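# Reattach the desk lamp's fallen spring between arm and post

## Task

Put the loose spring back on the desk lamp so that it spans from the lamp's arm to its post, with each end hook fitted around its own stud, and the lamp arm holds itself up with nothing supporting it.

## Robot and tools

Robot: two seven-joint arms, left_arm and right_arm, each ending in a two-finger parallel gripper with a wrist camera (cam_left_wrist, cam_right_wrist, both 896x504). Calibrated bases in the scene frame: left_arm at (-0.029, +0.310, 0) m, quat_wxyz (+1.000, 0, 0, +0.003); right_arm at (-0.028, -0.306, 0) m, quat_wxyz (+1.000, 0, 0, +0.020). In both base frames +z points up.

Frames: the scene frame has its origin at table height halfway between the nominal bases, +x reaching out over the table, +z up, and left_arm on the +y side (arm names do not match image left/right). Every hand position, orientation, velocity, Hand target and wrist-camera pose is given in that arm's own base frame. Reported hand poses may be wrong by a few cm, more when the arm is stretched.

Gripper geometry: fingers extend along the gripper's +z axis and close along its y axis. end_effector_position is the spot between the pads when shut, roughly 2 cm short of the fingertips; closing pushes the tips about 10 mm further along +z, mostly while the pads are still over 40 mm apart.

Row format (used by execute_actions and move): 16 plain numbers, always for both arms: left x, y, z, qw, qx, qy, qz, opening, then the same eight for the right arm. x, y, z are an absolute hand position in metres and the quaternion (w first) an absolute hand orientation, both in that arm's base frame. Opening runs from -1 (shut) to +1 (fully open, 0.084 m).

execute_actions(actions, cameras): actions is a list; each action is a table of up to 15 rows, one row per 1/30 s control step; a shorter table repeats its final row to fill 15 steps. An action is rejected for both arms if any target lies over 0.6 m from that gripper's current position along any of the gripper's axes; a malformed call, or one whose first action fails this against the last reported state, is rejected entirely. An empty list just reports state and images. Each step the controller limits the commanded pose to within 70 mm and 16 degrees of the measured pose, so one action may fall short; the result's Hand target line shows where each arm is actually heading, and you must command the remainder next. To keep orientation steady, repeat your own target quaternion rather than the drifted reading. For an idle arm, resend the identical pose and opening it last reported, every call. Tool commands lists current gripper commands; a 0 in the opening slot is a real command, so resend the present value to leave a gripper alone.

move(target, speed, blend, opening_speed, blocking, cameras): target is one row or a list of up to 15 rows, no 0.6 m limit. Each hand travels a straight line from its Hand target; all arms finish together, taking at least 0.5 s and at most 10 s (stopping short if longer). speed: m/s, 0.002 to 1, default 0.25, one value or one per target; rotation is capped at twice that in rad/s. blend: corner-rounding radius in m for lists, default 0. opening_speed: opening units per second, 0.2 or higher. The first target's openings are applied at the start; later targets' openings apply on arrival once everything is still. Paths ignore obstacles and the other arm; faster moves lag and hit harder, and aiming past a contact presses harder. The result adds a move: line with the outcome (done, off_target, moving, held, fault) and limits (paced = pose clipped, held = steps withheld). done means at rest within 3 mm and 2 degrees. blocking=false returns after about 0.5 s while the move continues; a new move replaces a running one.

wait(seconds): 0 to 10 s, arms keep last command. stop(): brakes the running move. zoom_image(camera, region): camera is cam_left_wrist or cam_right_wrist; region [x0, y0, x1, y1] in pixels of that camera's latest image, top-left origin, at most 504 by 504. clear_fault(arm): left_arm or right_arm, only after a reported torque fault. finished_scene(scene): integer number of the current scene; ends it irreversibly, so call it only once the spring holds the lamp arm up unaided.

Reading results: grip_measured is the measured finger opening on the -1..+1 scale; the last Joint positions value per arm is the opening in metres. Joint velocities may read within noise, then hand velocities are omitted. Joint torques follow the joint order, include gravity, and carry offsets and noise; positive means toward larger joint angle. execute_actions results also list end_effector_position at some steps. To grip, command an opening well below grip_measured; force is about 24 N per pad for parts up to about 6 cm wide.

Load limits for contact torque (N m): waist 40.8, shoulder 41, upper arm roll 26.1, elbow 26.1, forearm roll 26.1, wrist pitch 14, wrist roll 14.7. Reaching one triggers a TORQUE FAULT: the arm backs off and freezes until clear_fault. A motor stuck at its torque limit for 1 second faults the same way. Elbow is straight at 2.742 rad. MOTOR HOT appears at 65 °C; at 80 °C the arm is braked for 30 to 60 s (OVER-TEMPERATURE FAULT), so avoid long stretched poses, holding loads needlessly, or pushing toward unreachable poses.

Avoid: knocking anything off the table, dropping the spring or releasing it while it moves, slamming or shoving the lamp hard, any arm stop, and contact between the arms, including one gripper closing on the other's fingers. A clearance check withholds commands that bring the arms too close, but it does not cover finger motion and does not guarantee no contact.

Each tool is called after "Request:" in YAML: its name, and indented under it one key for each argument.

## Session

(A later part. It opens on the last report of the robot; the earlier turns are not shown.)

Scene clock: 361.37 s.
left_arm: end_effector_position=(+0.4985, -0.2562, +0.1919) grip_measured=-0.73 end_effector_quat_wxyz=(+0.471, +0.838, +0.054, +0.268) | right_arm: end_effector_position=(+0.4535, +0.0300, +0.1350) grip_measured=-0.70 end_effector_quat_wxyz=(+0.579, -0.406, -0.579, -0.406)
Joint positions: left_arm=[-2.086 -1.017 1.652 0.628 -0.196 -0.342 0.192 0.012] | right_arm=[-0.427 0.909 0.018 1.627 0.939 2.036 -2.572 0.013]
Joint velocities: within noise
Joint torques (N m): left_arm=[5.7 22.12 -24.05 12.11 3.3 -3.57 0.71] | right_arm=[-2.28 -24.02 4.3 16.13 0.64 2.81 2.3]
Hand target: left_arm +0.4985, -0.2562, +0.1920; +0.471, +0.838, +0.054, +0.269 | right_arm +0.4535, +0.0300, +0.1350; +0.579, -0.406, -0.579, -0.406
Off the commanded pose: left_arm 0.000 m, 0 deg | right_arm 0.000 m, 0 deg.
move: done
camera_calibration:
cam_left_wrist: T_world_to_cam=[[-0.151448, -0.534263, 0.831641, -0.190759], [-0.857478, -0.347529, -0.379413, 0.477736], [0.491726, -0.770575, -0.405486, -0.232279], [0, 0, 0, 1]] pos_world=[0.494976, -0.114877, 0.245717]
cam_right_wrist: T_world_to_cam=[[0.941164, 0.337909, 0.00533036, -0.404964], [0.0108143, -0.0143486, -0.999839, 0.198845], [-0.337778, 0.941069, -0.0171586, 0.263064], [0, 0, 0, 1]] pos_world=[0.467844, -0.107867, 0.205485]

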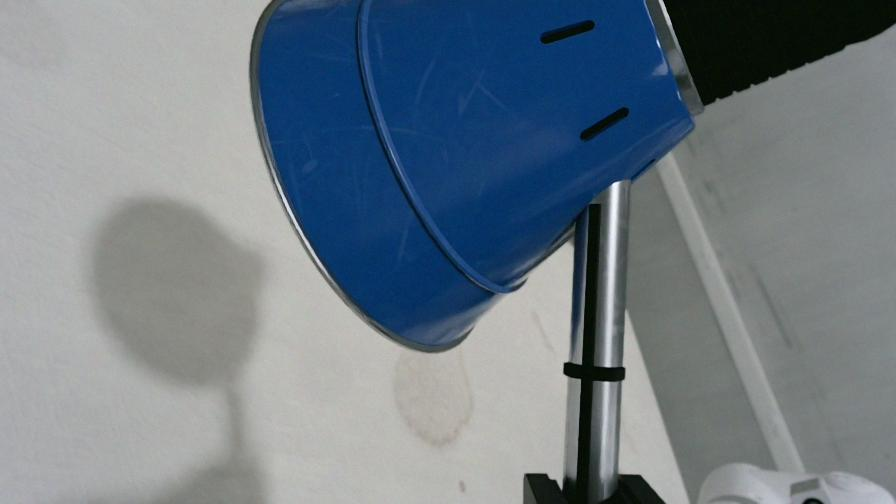

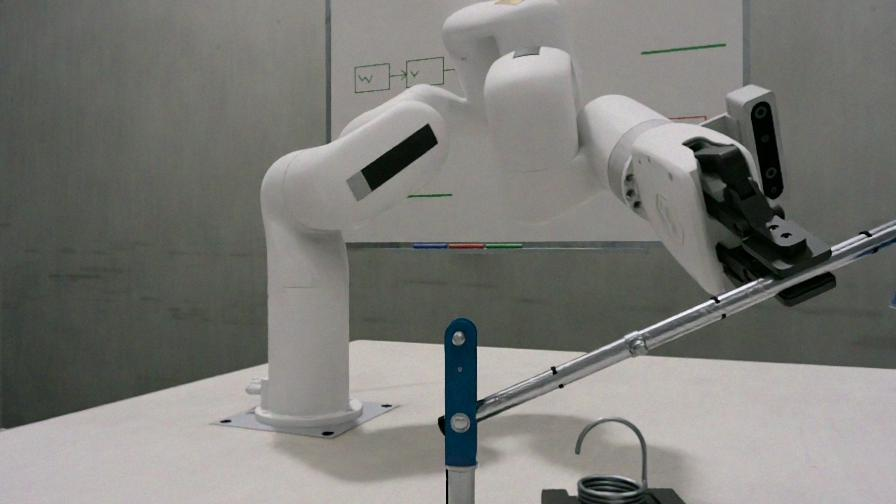

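Request:
move:
  target: [0.4547, -0.2713, 0.2574, 0.4204, 0.8037, -0.0485, 0.4182, -0.8, 0.4535, 0.03, 0.135, -0.579, 0.4057, 0.579, 0.4057, -0.9]
  speed: 0.08

Request:
move:
  target: [0.3909, -0.2932, 0.3007, 0.3540, 0.7396, -0.1494, 0.5525, -0.8, 0.4535, 0.03, 0.135, -0.579, 0.4057, 0.579, 0.4057, -0.9]
  speed: 0.08

Scene clock: 367.80 s.
left_arm: end_effector_position=(+0.4547, -0.2713, +0.2574) grip_measured=-0.73 end_effector_quat_wxyz=(+0.420, +0.804, -0.048, +0.418) | right_arm: end_effector_position=(+0.4535, +0.0300, +0.1350) grip_measured=-0.70 end_effector_quat_wxyz=(+0.579, -0.406, -0.579, -0.406)
Joint positions: left_arm=[-2.056 -0.88 1.503 0.448 -0.121 -0.657 0.27 0.012] | right_arm=[-0.427 0.909 0.018 1.627 0.939 2.036 -2.572 0.013]
Joint velocities: within noise
Joint torques (N m): left_arm=[5.57 16.7 -21.56 14.46 4.21 -4.23 0.68] | right_arm=[-2.11 -24.23 4.49 15.8 0.65 2.79 2.25]
Hand target: left_arm +0.4547, -0.2713, +0.2574; +0.420, +0.804, -0.049, +0.418 | right_arm +0.4535, +0.0300, +0.1350; +0.579, -0.406, -0.579, -0.406
Off the commanded pose: left_arm 0.000 m, 0 deg | right_arm 0.000 m, 0 deg.
move: done
camera_calibration:
cam_left_wrist: T_world_to_cam=[[-0.424237, -0.628256, 0.652163, -0.115136], [-0.659453, -0.279222, -0.697966, 0.470255], [0.6206, -0.726174, -0.295849, -0.270643], [0, 0, 0, 1]] pos_world=[0.429227, -0.137563, 0.323241]
cam_right_wrist: T_world_to_cam=[[0.941164, 0.337909, 0.00533036, -0.404964], [0.0108143, -0.0143486, -0.999839, 0.198845], [-0.337778, 0.941069, -0.0171586, 0.263064], [0, 0, 0, 1]] pos_world=[0.467844, -0.107867, 0.205485]

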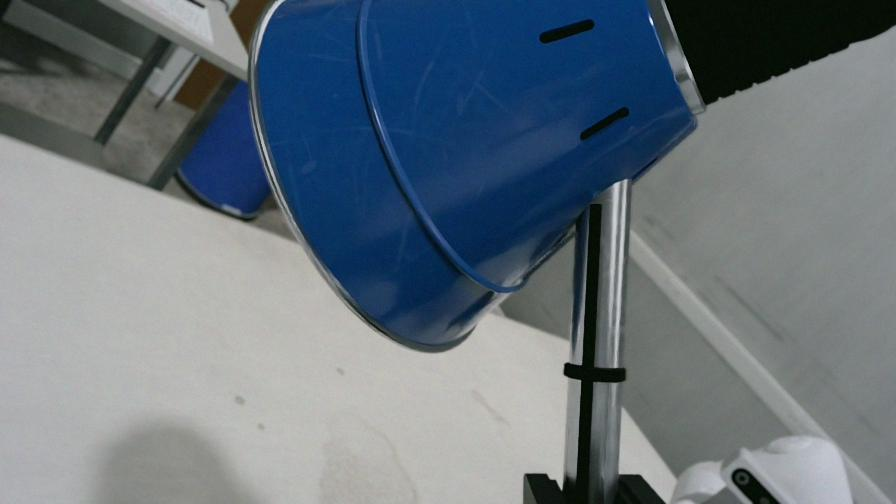

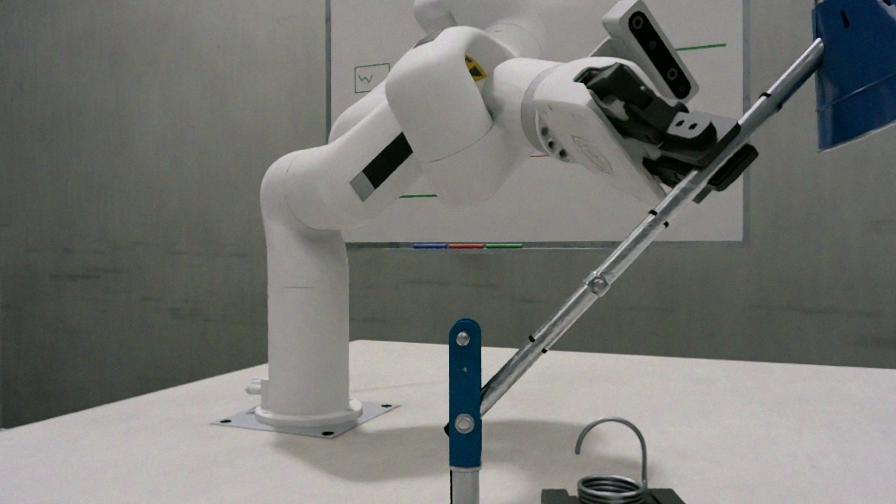

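Scene clock: 370.63 s.
left_arm: end_effector_position=(+0.3909, -0.2932, +0.3007) grip_measured=-0.72 end_effector_quat_wxyz=(+0.354, +0.740, -0.149, +0.552) | right_arm: end_effector_position=(+0.4535, +0.0300, +0.1350) grip_measured=-0.70 end_effector_quat_wxyz=(+0.579, -0.406, -0.579, -0.406)
Joint positions: left_arm=[-2.152 -0.695 1.426 0.302 -0.102 -1.043 0.362 0.012] | right_arm=[-0.427 0.909 0.018 1.627 0.939 2.036 -2.572 0.013]
Joint velocities: within noise
Joint torques (N m): left_arm=[-3.45 12.14 -19.08 16.37 1.84 -5.05 0.51] | right_arm=[-2.17 -24.43 4.37 15.62 0.74 2.87 2.3]
Hand target: left_arm +0.3909, -0.2932, +0.3007; +0.354, +0.740, -0.149, +0.553 | right_arm +0.4535, +0.0300, +0.1350; +0.579, -0.406, -0.579, -0.406
Off the commanded pose: left_arm 0.000 m, 0 deg | right_arm 0.000 m, 0 deg.
move: done
camera_calibration:
cam_left_wrist: T_world_to_cam=[[-0.613546, -0.693451, 0.37774, -0.0468175], [-0.362983, -0.177157, -0.9148, 0.431552], [0.701288, -0.698385, -0.143017, -0.303443], [0, 0, 0, 1]] pos_world=[0.340722, -0.167933, 0.369071]
cam_right_wrist: T_world_to_cam=[[0.941164, 0.337909, 0.00533036, -0.404964], [0.0108143, -0.0143486, -0.999839, 0.198845], [-0.337778, 0.941069, -0.0171586, 0.263064], [0, 0, 0, 1]] pos_world=[0.467844, -0.107867, 0.205485]

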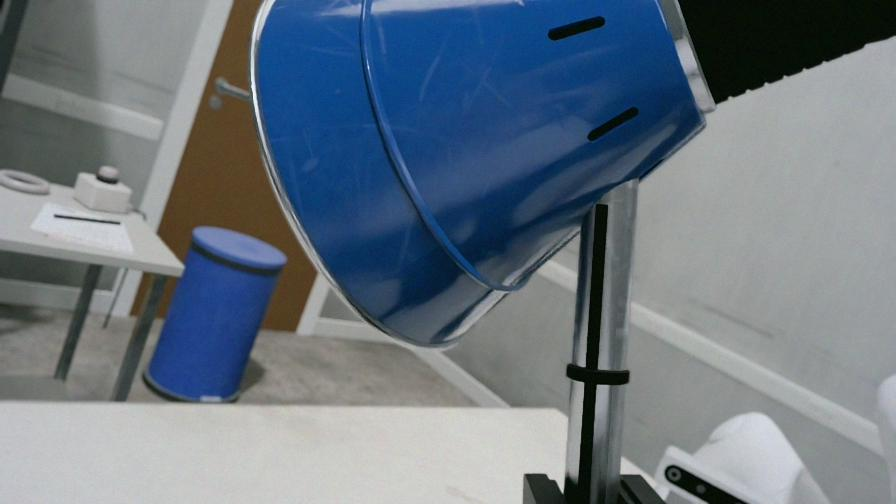

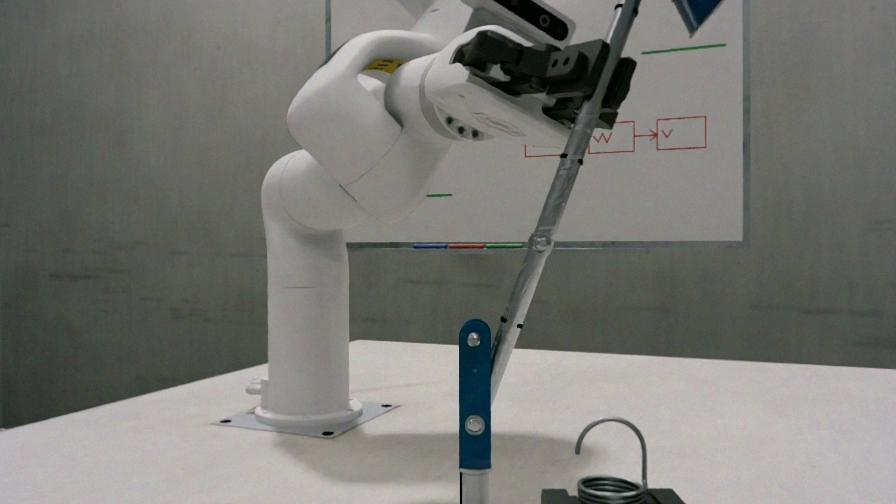

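Request:
move:
  target: [0.3454, -0.3090, 0.3115, 0.3059, 0.6857, -0.2097, 0.6262, -0.8, 0.4535, 0.03, 0.135, -0.579, 0.4057, 0.579, 0.4057, -0.9]
  speed: 0.06

Request:
zoom_image:
  camera: "cam_right_wrist"
  region: [430, 220, 570, 480]

Request:
zoom_image:
  camera: "cam_right_wrist"
  region: [480, 230, 540, 270]

Request:
zoom_image:
  camera: "cam_right_wrist"
  region: [450, 310, 510, 370]

Scene clock: 384.37 s.
left_arm: end_effector_position=(+0.3454, -0.3090, +0.3115) grip_measured=-0.74 end_effector_quat_wxyz=(+0.306, +0.686, -0.210, +0.626) | right_arm: end_effector_position=(+0.4535, +0.0300, +0.1350) grip_measured=-0.70 end_effector_quat_wxyz=(+0.579, -0.406, -0.579, -0.406)
Joint positions: left_arm=[-2.385 -0.558 1.524 0.249 -0.118 -1.332 0.428 0.012] | right_arm=[-0.427 0.909 0.018 1.627 0.939 2.036 -2.572 0.013]
Joint velocities: within noise
Joint torques (N m): left_arm=[-9.94 12.53 -2.81 -8.36 -1.05 3.38 1.09] | right_arm=[-2.22 -24.71 4.42 15.33 0.68 2.73 2.23]
Hand target: left_arm +0.3454, -0.3090, +0.3115; +0.306, +0.686, -0.210, +0.626 | right_arm +0.4535, +0.0300, +0.1350; +0.579, -0.406, -0.579, -0.406
Off the commanded pose: left_arm 0.000 m, 0 deg | right_arm 0.000 m, 0 deg.
move: done
camera_calibration:
cam_left_wrist: T_world_to_cam=[[-0.676445, -0.715155, 0.175999, -0.0118792], [-0.147234, -0.102834, -0.983741, 0.392023], [0.721627, -0.69136, -0.035734, -0.319345], [0, 0, 0, 1]] pos_world=[0.280132, -0.188965, 0.376328]
cam_right_wrist: T_world_to_cam=[[0.941164, 0.337909, 0.00533036, -0.404964], [0.0108143, -0.0143486, -0.999839, 0.198845], [-0.337778, 0.941069, -0.0171586, 0.263064], [0, 0, 0, 1]] pos_world=[0.467844, -0.107867, 0.205485]

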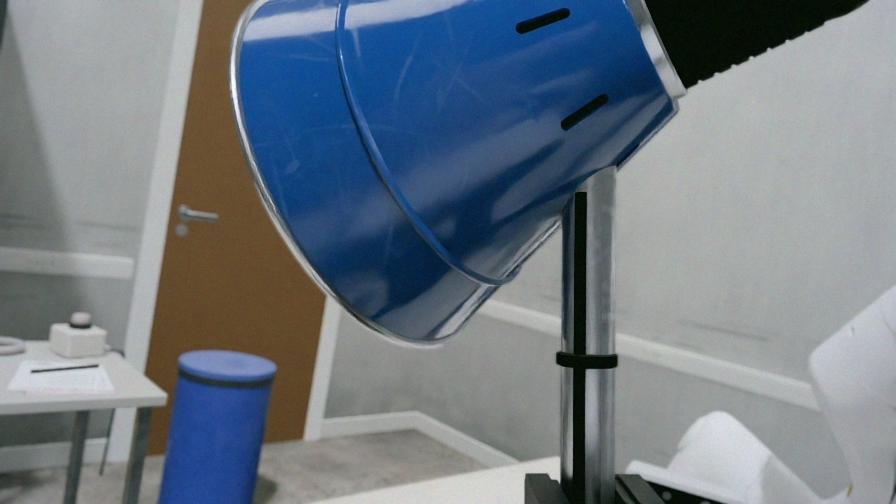

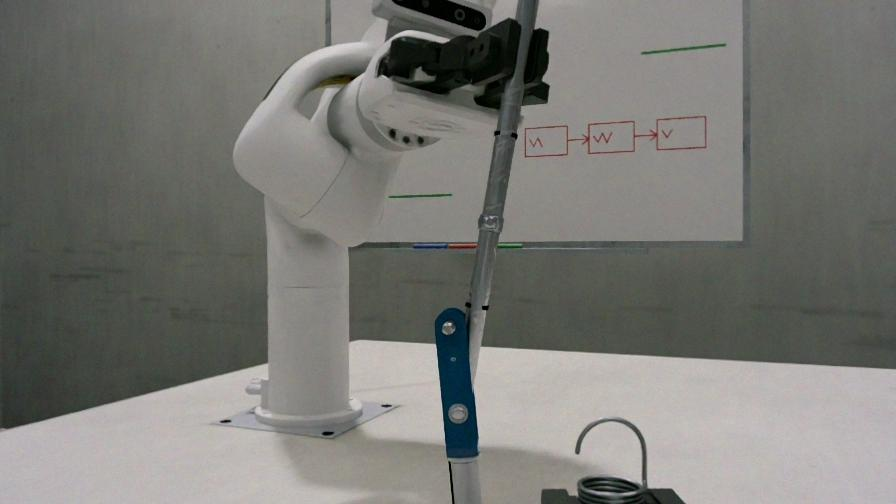

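Scaled by 1.938 from the camera's 896x504 image, which has a finer 1280x720 frame.

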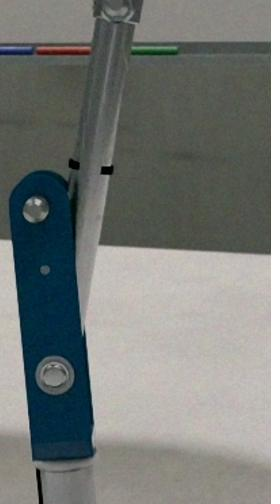

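Scaled by 8.400 from the camera's 896x504 image, which has a finer 1280x720 frame.

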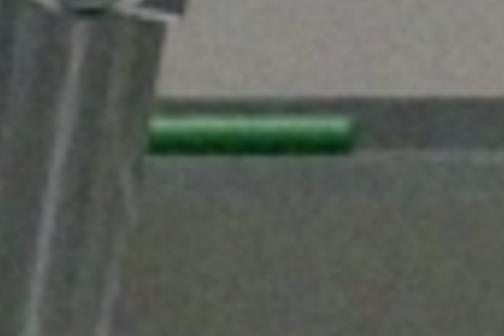

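Scaled by 8.400 from the camera's 896x504 image, which has a finer 1280x720 frame.

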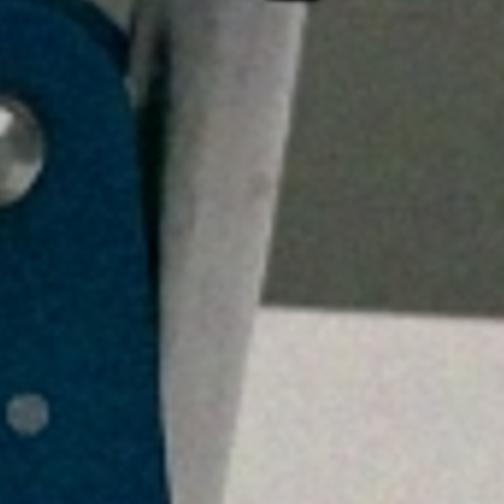

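Request:
move:
  target: [0.3909, -0.2932, 0.3007, 0.3540, 0.7396, -0.1494, 0.5525, -0.8, 0.4535, 0.03, 0.135, -0.579, 0.4057, 0.579, 0.4057, -0.9]
  speed: 0.06

Request:
zoom_image:
  camera: "cam_right_wrist"
  region: [430, 230, 570, 490]

Scene clock: 399.37 s.
left_arm: end_effector_position=(+0.3909, -0.2932, +0.3007) grip_measured=-0.71 end_effector_quat_wxyz=(+0.354, +0.740, -0.149, +0.553) | right_arm: end_effector_position=(+0.4535, +0.0300, +0.1350) grip_measured=-0.70 end_effector_quat_wxyz=(+0.579, -0.406, -0.579, -0.406)
Joint positions: left_arm=[-2.152 -0.694 1.426 0.301 -0.101 -1.044 0.361 0.013] | right_arm=[-0.427 0.909 0.018 1.627 0.939 2.036 -2.572 0.013]
Joint velocities: within noise
Joint torques (N m): left_arm=[4.44 0.43 -19.06 20.17 2 -3.18 -1.66] | right_arm=[-1.97 -24.69 4.44 15.23 0.67 2.79 2.28]
Hand target: left_arm +0.3909, -0.2932, +0.3007; +0.354, +0.740, -0.149, +0.553 | right_arm +0.4535, +0.0300, +0.1350; +0.579, -0.406, -0.579, -0.406
Off the commanded pose: left_arm 0.000 m, 0 deg | right_arm 0.000 m, 0 deg.
move: done
camera_calibration:
cam_left_wrist: T_world_to_cam=[[-0.613563, -0.693557, 0.377516, -0.0468164], [-0.36274, -0.177099, -0.914907, 0.431501], [0.701398, -0.698294, -0.14292, -0.303571], [0, 0, 0, 1]] pos_world=[0.340722, -0.168034, 0.369071]
cam_right_wrist: T_world_to_cam=[[0.941164, 0.337909, 0.00533036, -0.404964], [0.0108143, -0.0143486, -0.999839, 0.198845], [-0.337778, 0.941069, -0.0171586, 0.263064], [0, 0, 0, 1]] pos_world=[0.467844, -0.107867, 0.205485]

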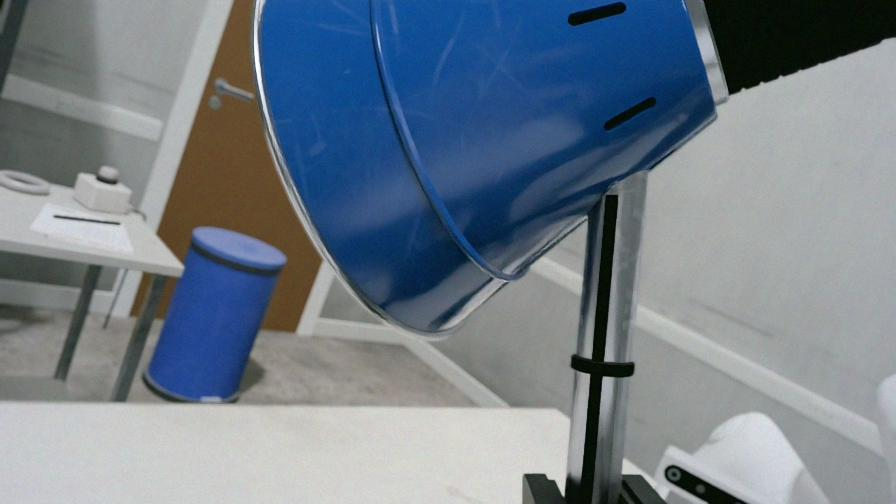

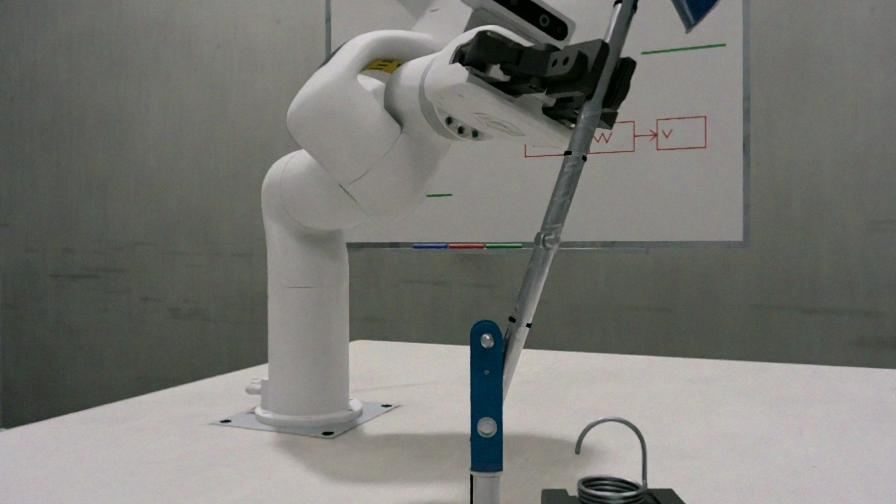

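Scaled by 1.938 from the camera's 896x504 image, which has a finer 1280x720 frame.

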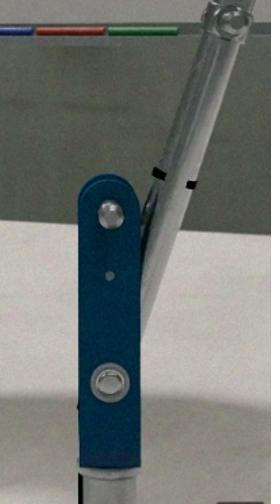

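Request:
move:
  target: [0.3909, -0.2932, 0.3007, 0.3540, 0.7396, -0.1494, 0.5525, -0.8, 0.4263, 0.1052, 0.135, -0.579, 0.4057, 0.579, 0.4057, -0.9]
  speed: 0.1

Request:
zoom_image:
  camera: "cam_right_wrist"
  region: [470, 190, 600, 330]

Request:
zoom_image:
  camera: "cam_right_wrist"
  region: [450, 310, 600, 504]

Scene clock: 408.63 s.
left_arm: end_effector_position=(+0.3909, -0.2932, +0.3007) grip_measured=-0.71 end_effector_quat_wxyz=(+0.354, +0.740, -0.149, +0.553) | right_arm: end_effector_position=(+0.4263, +0.1051, +0.1350) grip_measured=-0.70 end_effector_quat_wxyz=(+0.579, -0.406, -0.579, -0.406)
Joint positions: left_arm=[-2.152 -0.694 1.426 0.301 -0.101 -1.043 0.361 0.013] | right_arm=[-0.334 0.771 0.051 1.367 0.999 1.891 -2.628 0.013]
Joint velocities: within noise
Joint torques (N m): left_arm=[4.96 1.8 -18.76 19.16 2.06 -2.99 -1.51] | right_arm=[2.89 -29.13 4.79 9.44 3.72 -0.17 -2.82]
Hand target: left_arm +0.3909, -0.2932, +0.3007; +0.354, +0.740, -0.149, +0.553 | right_arm +0.4263, +0.1052, +0.1350; +0.579, -0.406, -0.579, -0.406
Off the commanded pose: left_arm 0.000 m, 0 deg | right_arm 0.000 m, 0 deg.
move: done
camera_calibration:
cam_left_wrist: T_world_to_cam=[[-0.613541, -0.693546, 0.377573, -0.0468429], [-0.362778, -0.177142, -0.914884, 0.431498], [0.701398, -0.698294, -0.142919, -0.303571], [0, 0, 0, 1]] pos_world=[0.340722, -0.168034, 0.369071]
cam_right_wrist: T_world_to_cam=[[0.941164, 0.337909, 0.00533036, -0.404775], [0.0108143, -0.0143486, -0.999839, 0.200218], [-0.337778, 0.941069, -0.0171586, 0.183108], [0, 0, 0, 1]] pos_world=[0.440644, -0.032667, 0.205485]

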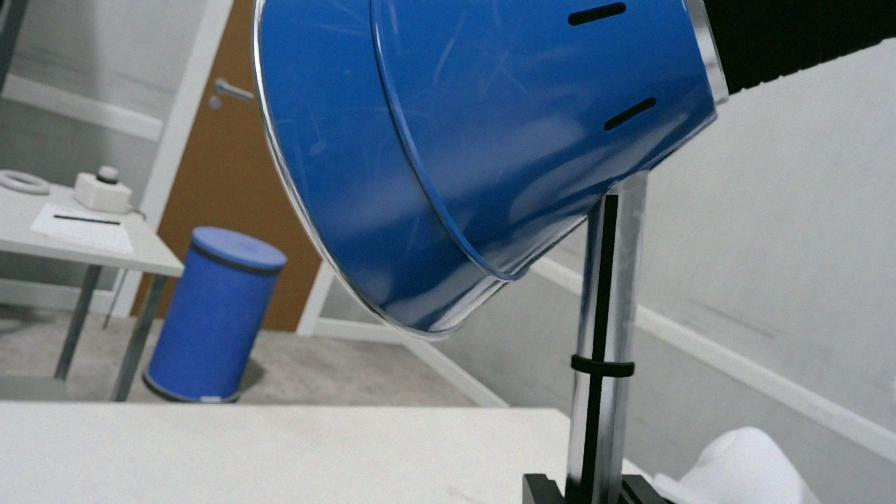

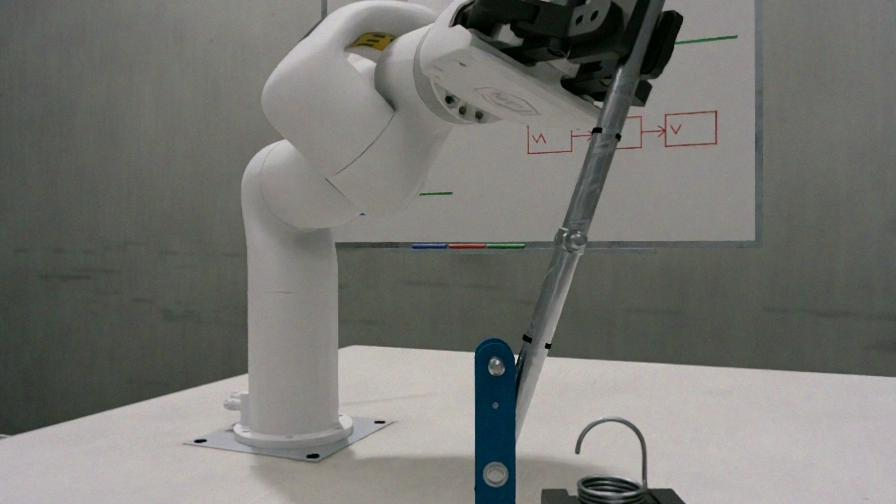

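Scaled by 3.600 from the camera's 896x504 image, which has a finer 1280x720 frame.

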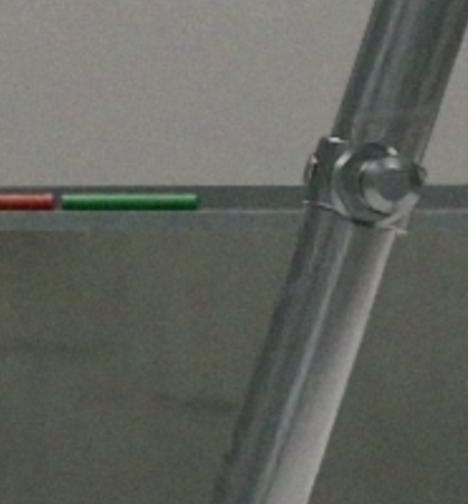

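Scaled by 2.598 from the camera's 896x504 image, which has a finer 1280x720 frame.

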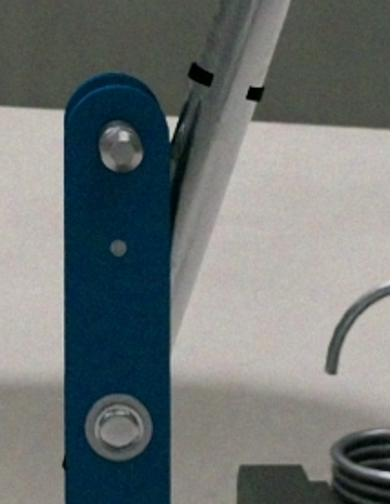

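Request:
move:
  target:
    - [0.3909, -0.2932, 0.3007, 0.3540, 0.7396, -0.1494, 0.5525, -0.8, 0.43, -0.03, 0.16, 0, 0.574, 0.818, 0, -0.9]
    - [0.3909, -0.2932, 0.3007, 0.3540, 0.7396, -0.1494, 0.5525, -0.8, 0.43, -0.03, 0.05, 0, 0.574, 0.818, 0, -0.9]
  speed: 0.15

Request:
move:
  target: [0.3909, -0.2932, 0.3007, 0.3540, 0.7396, -0.1494, 0.5525, -0.8, 0.43, -0.03, 0.0245, 0, 0.574, 0.818, 0, -0.9]
  speed: 0.03

Scene clock: 442.57 s.
left_arm: end_effector_position=(+0.3909, -0.2932, +0.3007) grip_measured=-0.71 end_effector_quat_wxyz=(+0.354, +0.740, -0.149, +0.553) | right_arm: end_effector_position=(+0.4300, -0.0300, +0.0501) grip_measured=-0.70 end_effector_quat_wxyz=(+0.000, +0.574, +0.819, +0.000)
Joint positions: left_arm=[-2.152 -0.694 1.426 0.301 -0.101 -1.043 0.361 0.013] | right_arm=[-0.013 0.177 -0.055 0.754 0.018 0.577 -2.001 0.013]
Joint velocities: within noise
Joint torques (N m): left_arm=[3.72 4.56 -18.19 16.84 2.07 -3.22 -1.18] | right_arm=[-2.44 -13.07 2.99 19.09 2.49 -3.1 -2.83]
Hand target: left_arm +0.3909, -0.2932, +0.3007; +0.354, +0.740, -0.149, +0.553 | right_arm +0.4300, -0.0300, +0.0500; +0.000, +0.574, +0.819, +0.000
Off the commanded pose: left_arm 0.000 m, 0 deg | right_arm 0.000 m, 0 deg.
move: done
camera_calibration:
cam_left_wrist: T_world_to_cam=[[-0.613541, -0.693546, 0.377573, -0.0468429], [-0.362778, -0.177142, -0.914884, 0.431498], [0.701398, -0.698294, -0.142919, -0.303571], [0, 0, 0, 1]] pos_world=[0.340722, -0.168034, 0.369071]
cam_right_wrist: T_world_to_cam=[[0.93855, 0.345124, 0.00373851, -0.360674], [0.345014, -0.938439, 0.0172452, -0.109029], [0.00946009, -0.0148956, -0.999844, 0.18128], [0, 0, 0, 1]] pos_world=[0.374412, 0.0248605, 0.184481]

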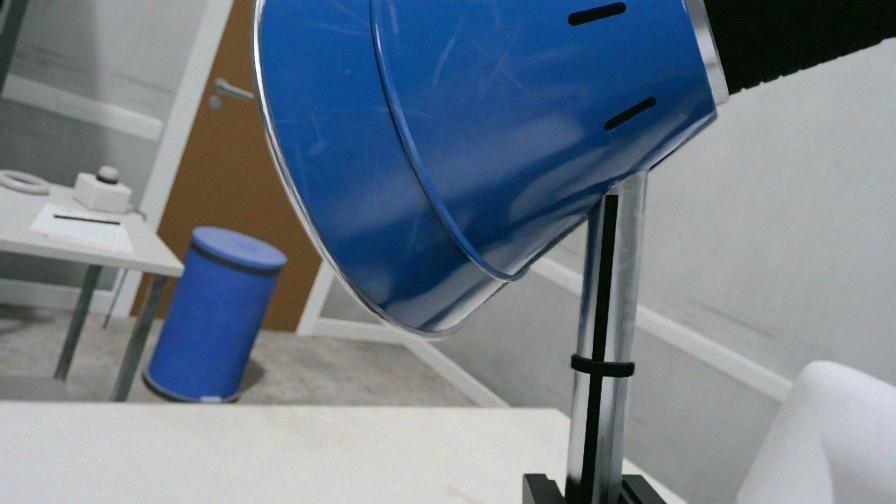

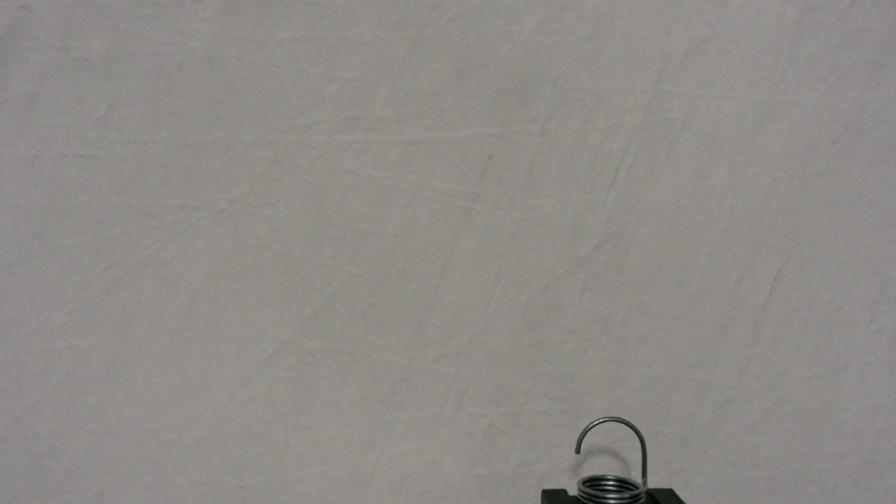

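Scene clock: 443.80 s.
left_arm: end_effector_position=(+0.3909, -0.2932, +0.3007) grip_measured=-0.71 end_effector_quat_wxyz=(+0.354, +0.740, -0.149, +0.553) | right_arm: end_effector_position=(+0.4300, -0.0300, +0.0245) grip_measured=-0.70 end_effector_quat_wxyz=(+0.000, +0.574, +0.819, +0.000)
Joint positions: left_arm=[-2.152 -0.694 1.426 0.301 -0.101 -1.043 0.361 0.013] | right_arm=[-0.015 0.245 -0.052 0.748 0.026 0.504 -2.007 0.013]
Joint velocities: within noise
Joint torques (N m): left_arm=[3.83 4.9 -18.37 17.13 2.48 -3.4 -1.18] | right_arm=[-2.5 -14.26 2.95 11.55 2.2 -2.94 -2.89]
Hand target: left_arm +0.3909, -0.2932, +0.3007; +0.354, +0.740, -0.149, +0.553 | right_arm +0.4300, -0.0300, +0.0245; +0.000, +0.574, +0.819, +0.000
Off the commanded pose: left_arm 0.000 m, 0 deg | right_arm 0.000 m, 0 deg.
move: done
camera_calibration:
cam_left_wrist: T_world_to_cam=[[-0.613541, -0.693546, 0.377573, -0.0468429], [-0.362778, -0.177142, -0.914884, 0.431498], [0.701398, -0.698294, -0.142919, -0.303571], [0, 0, 0, 1]] pos_world=[0.340722, -0.168034, 0.369071]
cam_right_wrist: T_world_to_cam=[[0.93855, 0.345124, 0.00373851, -0.360672], [0.345014, -0.938439, 0.0172452, -0.108624], [0.00946009, -0.0148956, -0.999844, 0.155783], [0, 0, 0, 1]] pos_world=[0.374512, 0.0248605, 0.158981]

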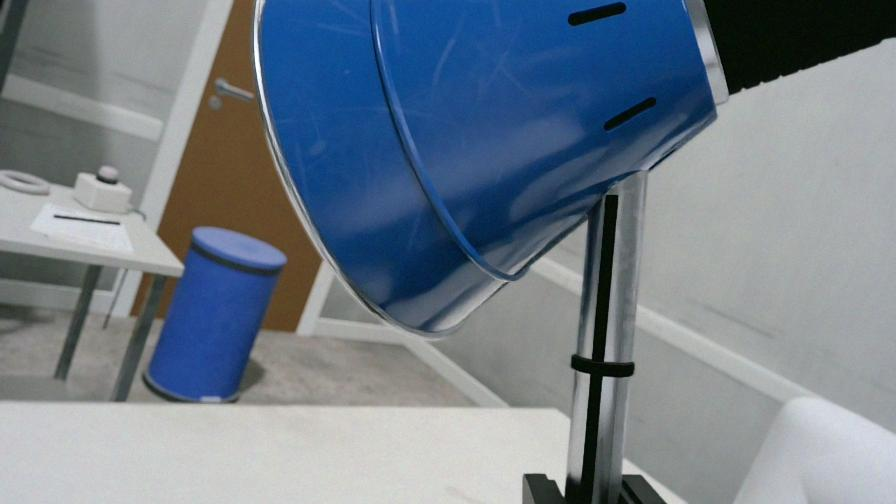

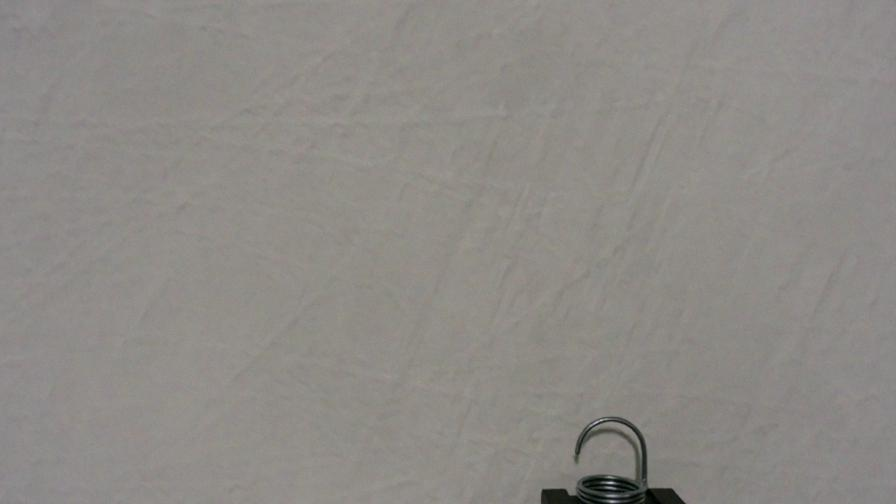

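Request:
move:
  target: [0.3909, -0.2932, 0.3007, 0.3540, 0.7396, -0.1494, 0.5525, -0.8, 0.43, -0.03, 0.022, 0, 0.574, 0.818, 0, -0.9]
  speed: 0.02
  cameras: ["cam_right_wrist"]

Request:
zoom_image:
  camera: "cam_right_wrist"
  region: [530, 384, 690, 504]

Scene clock: 447.57 s.
left_arm: end_effector_position=(+0.3909, -0.2932, +0.3007) grip_measured=-0.71 end_effector_quat_wxyz=(+0.354, +0.740, -0.149, +0.553) | right_arm: end_effector_position=(+0.4300, -0.0300, +0.0221) grip_measured=-0.70 end_effector_quat_wxyz=(+0.000, +0.574, +0.819, +0.000)
Joint positions: left_arm=[-2.152 -0.694 1.426 0.301 -0.101 -1.043 0.361 0.013] | right_arm=[-0.016 0.252 -0.052 0.748 0.027 0.497 -2.007 0.013]
Joint velocities: within noise
Joint torques (N m): left_arm=[3.76 6.18 -18 16.83 2.25 -3.35 -1.18] | right_arm=[-2.86 -13.29 2.81 10.65 2.25 -3.15 -2.88]
Hand target: left_arm +0.3909, -0.2932, +0.3007; +0.354, +0.740, -0.149, +0.553 | right_arm +0.4300, -0.0300, +0.0220; +0.000, +0.574, +0.819, +0.000
Off the commanded pose: left_arm 0.000 m, 0 deg | right_arm 0.000 m, 0 deg.
move: done
camera_calibration:
cam_right_wrist: T_world_to_cam=[[0.93855, 0.345124, 0.00373851, -0.360663], [0.345014, -0.938439, 0.0172452, -0.10858], [0.00946009, -0.0148956, -0.999844, 0.153284], [0, 0, 0, 1]] pos_world=[0.374512, 0.0248605, 0.156481]
Images, in order (width x height): cam_right_wrist 896x504.

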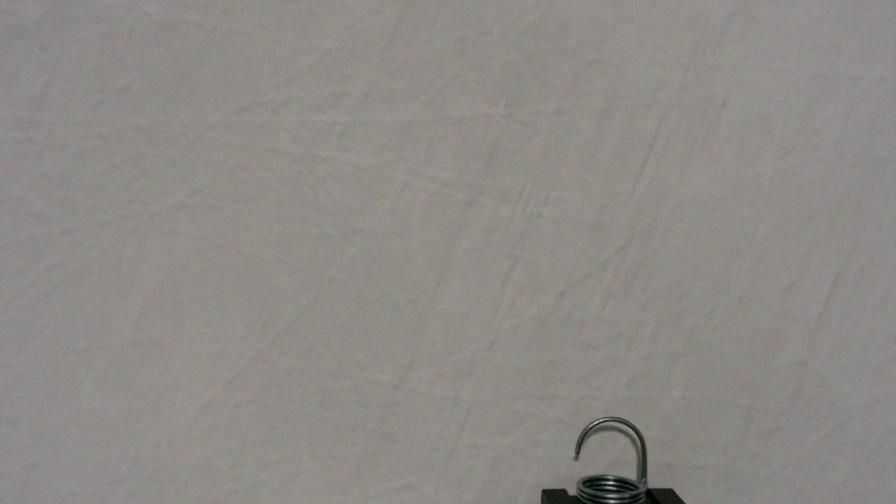

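Scaled by 3.150 from the camera's 896x504 image, which has a finer 1280x720 frame.

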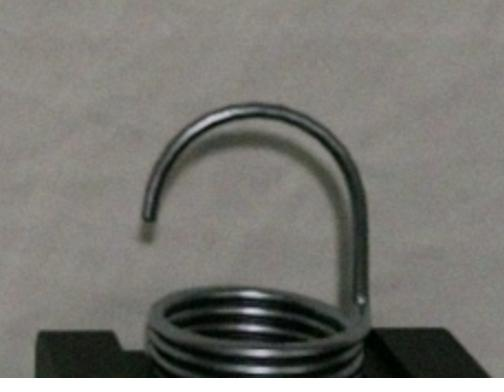

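Request:
move:
  target:
    - [0.3909, -0.2932, 0.3007, 0.3540, 0.7396, -0.1494, 0.5525, -0.8, 0.43, -0.03, 0.022, 0, 0.574, 0.818, 0, -0.1]
    - [0.3909, -0.2932, 0.3007, 0.3540, 0.7396, -0.1494, 0.5525, -0.8, 0.4337, -0.0404, 0.022, 0, 0.574, 0.818, 0, -0.1]
  speed: 0.03
  opening_speed: 0.4
  cameras: ["cam_right_wrist"]

Request:
zoom_image:
  camera: "cam_right_wrist"
  region: [480, 324, 740, 504]

Scene clock: 455.47 s.
left_arm: end_effector_position=(+0.3909, -0.2932, +0.3007) grip_measured=-0.71 end_effector_quat_wxyz=(+0.354, +0.740, -0.149, +0.553) | right_arm: end_effector_position=(+0.4337, -0.0403, +0.0220) grip_measured=-0.11 end_effector_quat_wxyz=(+0.000, +0.574, +0.819, +0.000)
Joint positions: left_arm=[-2.152 -0.694 1.426 0.301 -0.101 -1.043 0.361 0.013] | right_arm=[-0.033 0.263 -0.057 0.765 0.031 0.503 -2.033 0.039]
Joint velocities: within noise
Joint torques (N m): left_arm=[2.6 7.62 -17.7 16.9 2.67 -3.61 -0.79] | right_arm=[-3.21 -13.97 -3.48 18.12 2.15 0.54 -2.71]
Hand target: left_arm +0.3909, -0.2932, +0.3007; +0.354, +0.740, -0.149, +0.553 | right_arm +0.4337, -0.0404, +0.0220; +0.000, +0.574, +0.819, +0.000
Off the commanded pose: left_arm 0.000 m, 0 deg | right_arm 0.000 m, 0 deg.
move: done
camera_calibration:
cam_right_wrist: T_world_to_cam=[[0.93855, 0.345124, 0.00373851, -0.360453], [0.345014, -0.938439, 0.0172452, -0.119582], [0.00946009, -0.0148956, -0.999844, 0.153095], [0, 0, 0, 1]] pos_world=[0.378112, 0.0144605, 0.156481]
Images, in order (width x height): cam_right_wrist 896x504.

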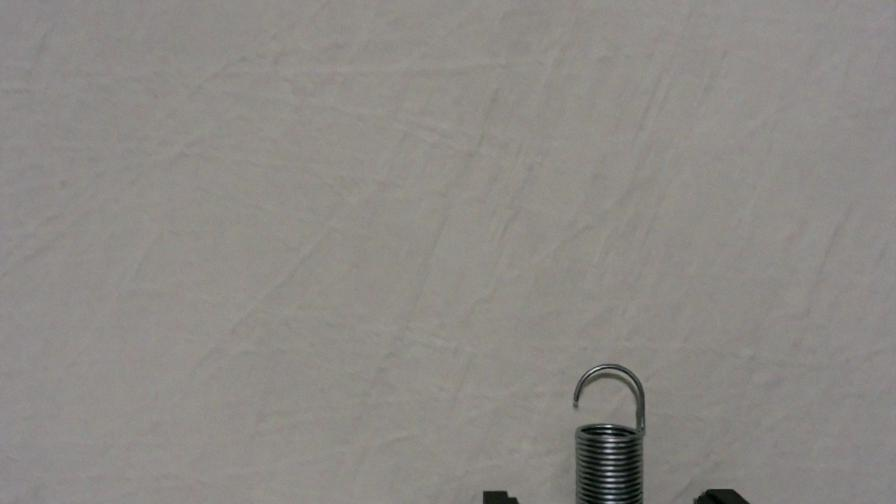

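Scaled by 1.938 from the camera's 896x504 image, which has a finer 1280x720 frame.

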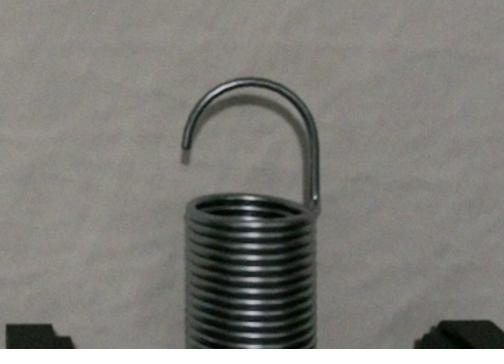

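Request:
move:
  target:
    - [0.3909, -0.2932, 0.3007, 0.3540, 0.7396, -0.1494, 0.5525, -0.8, 0.4337, -0.0404, 0.022, 0, 0.574, 0.818, 0, -0.1]
    - [0.3909, -0.2932, 0.3007, 0.3540, 0.7396, -0.1494, 0.5525, -0.8, 0.4337, -0.0404, 0.022, 0, 0.574, 0.818, 0, -0.92]
  speed: 0.03
  opening_speed: 0.4
  cameras: ["cam_right_wrist"]

Request:
move:
  target:
    - [0.3909, -0.2932, 0.3007, 0.3540, 0.7396, -0.1494, 0.5525, -0.8, 0.4337, -0.0404, 0.06, 0, 0.574, 0.818, 0, -0.92]
    - [0.3909, -0.2932, 0.3007, 0.3540, 0.7396, -0.1494, 0.5525, -0.8, 0.4437, -0.0404, 0.16, 0, 0.574, 0.818, 0, -0.92]
  speed: [0.04, 0.12]
  cameras: ["cam_right_wrist"]

Request:
zoom_image:
  camera: "cam_right_wrist"
  region: [530, 354, 690, 504]

Scene clock: 465.07 s.
left_arm: end_effector_position=(+0.3909, -0.2932, +0.3007) grip_measured=-0.71 end_effector_quat_wxyz=(+0.354, +0.740, -0.149, +0.553) | right_arm: end_effector_position=(+0.4337, -0.0404, +0.0220) grip_measured=-0.69 end_effector_quat_wxyz=(+0.000, +0.574, +0.819, +0.000)
Joint positions: left_arm=[-2.152 -0.694 1.426 0.301 -0.101 -1.043 0.361 0.013] | right_arm=[-0.033 0.263 -0.057 0.765 0.031 0.503 -2.033 0.013]
Joint velocities: within noise
Joint torques (N m): left_arm=[2.85 8.03 -17.24 16.94 2.69 -3.81 -0.8] | right_arm=[-2.16 -14.09 -3.41 17.06 1.95 0.22 -2.74]
Hand target: left_arm +0.3909, -0.2932, +0.3007; +0.354, +0.740, -0.149, +0.553 | right_arm +0.4337, -0.0404, +0.0220; +0.000, +0.574, +0.819, +0.000
Off the commanded pose: left_arm 0.000 m, 0 deg | right_arm 0.000 m, 0 deg.
move: done
camera_calibration:
cam_right_wrist: T_world_to_cam=[[0.93855, 0.345124, 0.00373851, -0.360546], [0.345014, -0.938439, 0.0172452, -0.119617], [0.00946009, -0.0148956, -0.999844, 0.153094], [0, 0, 0, 1]] pos_world=[0.378212, 0.0144605, 0.156481]
Images, in order (width x height): cam_right_wrist 896x504.

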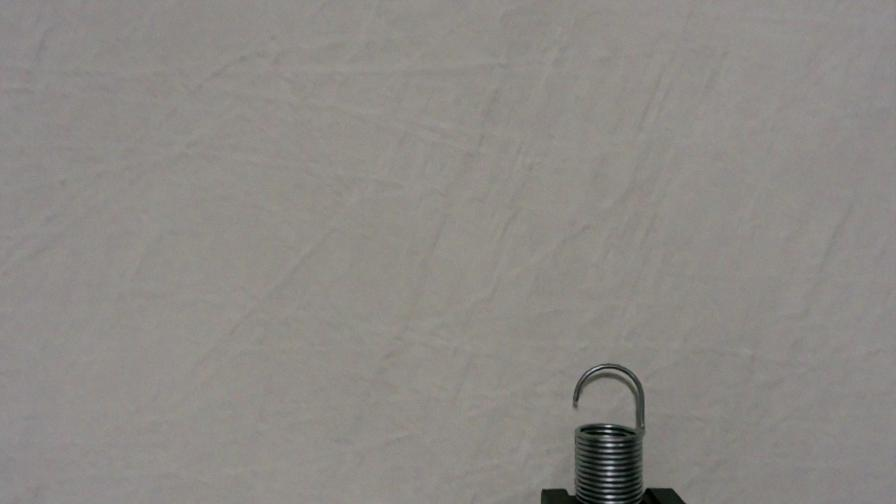

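Scene clock: 467.40 s.
left_arm: end_effector_position=(+0.3909, -0.2932, +0.3007) grip_measured=-0.71 end_effector_quat_wxyz=(+0.354, +0.740, -0.149, +0.553) | right_arm: end_effector_position=(+0.4437, -0.0404, +0.1599) grip_measured=-0.69 end_effector_quat_wxyz=(+0.000, +0.574, +0.819, +0.000)
Joint positions: left_arm=[-2.152 -0.694 1.426 0.301 -0.101 -1.043 0.361 0.013] | right_arm=[-0.027 -0.004 -0.064 0.907 0 0.911 -2.008 0.013]
Joint velocities: within noise
Joint torques (N m): left_arm=[2.8 7.99 -17.34 17 2.65 -3.7 -0.83] | right_arm=[2.87 -19.28 3.21 21.97 -2.67 0.66 2.39]
Hand target: left_arm +0.3909, -0.2932, +0.3007; +0.354, +0.740, -0.149, +0.553 | right_arm +0.4437, -0.0404, +0.1600; +0.000, +0.574, +0.819, +0.000
Off the commanded pose: left_arm 0.000 m, 0 deg | right_arm 0.000 m, 0 deg.
move: done
camera_calibration:
cam_right_wrist: T_world_to_cam=[[0.938582, 0.345035, 0.00373948, -0.370459], [0.344926, -0.938472, 0.0172455, -0.12541], [0.00945969, -0.0148965, -0.999844, 0.290878], [0, 0, 0, 1]] pos_world=[0.388212, 0.0144605, 0.294381]
Images, in order (width x height): cam_right_wrist 896x504.

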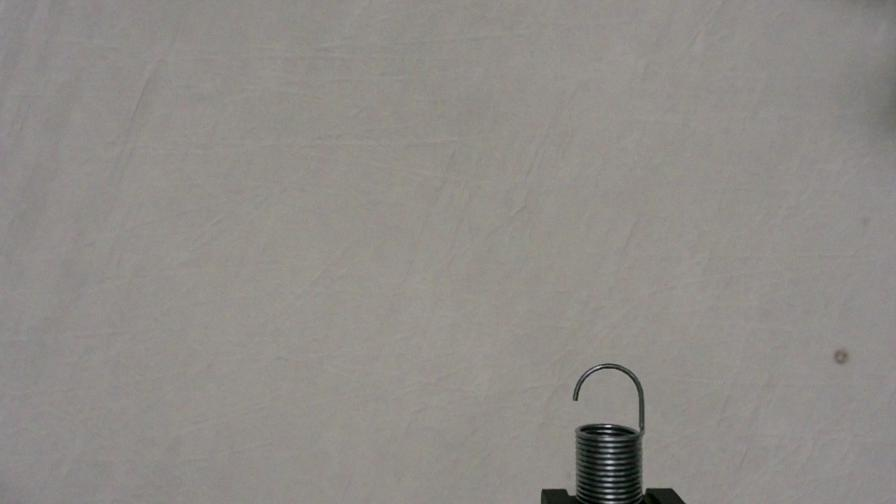

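Scaled by 3.150 from the camera's 896x504 image, which has a finer 1280x720 frame.

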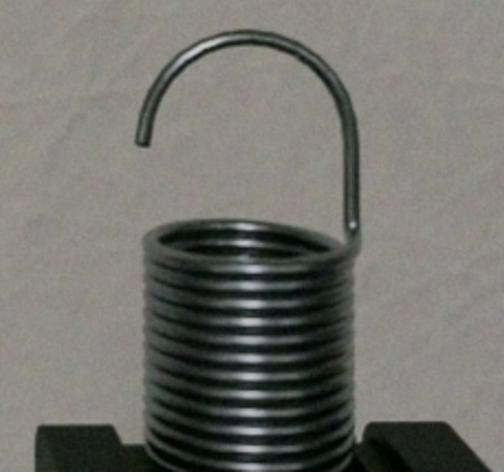

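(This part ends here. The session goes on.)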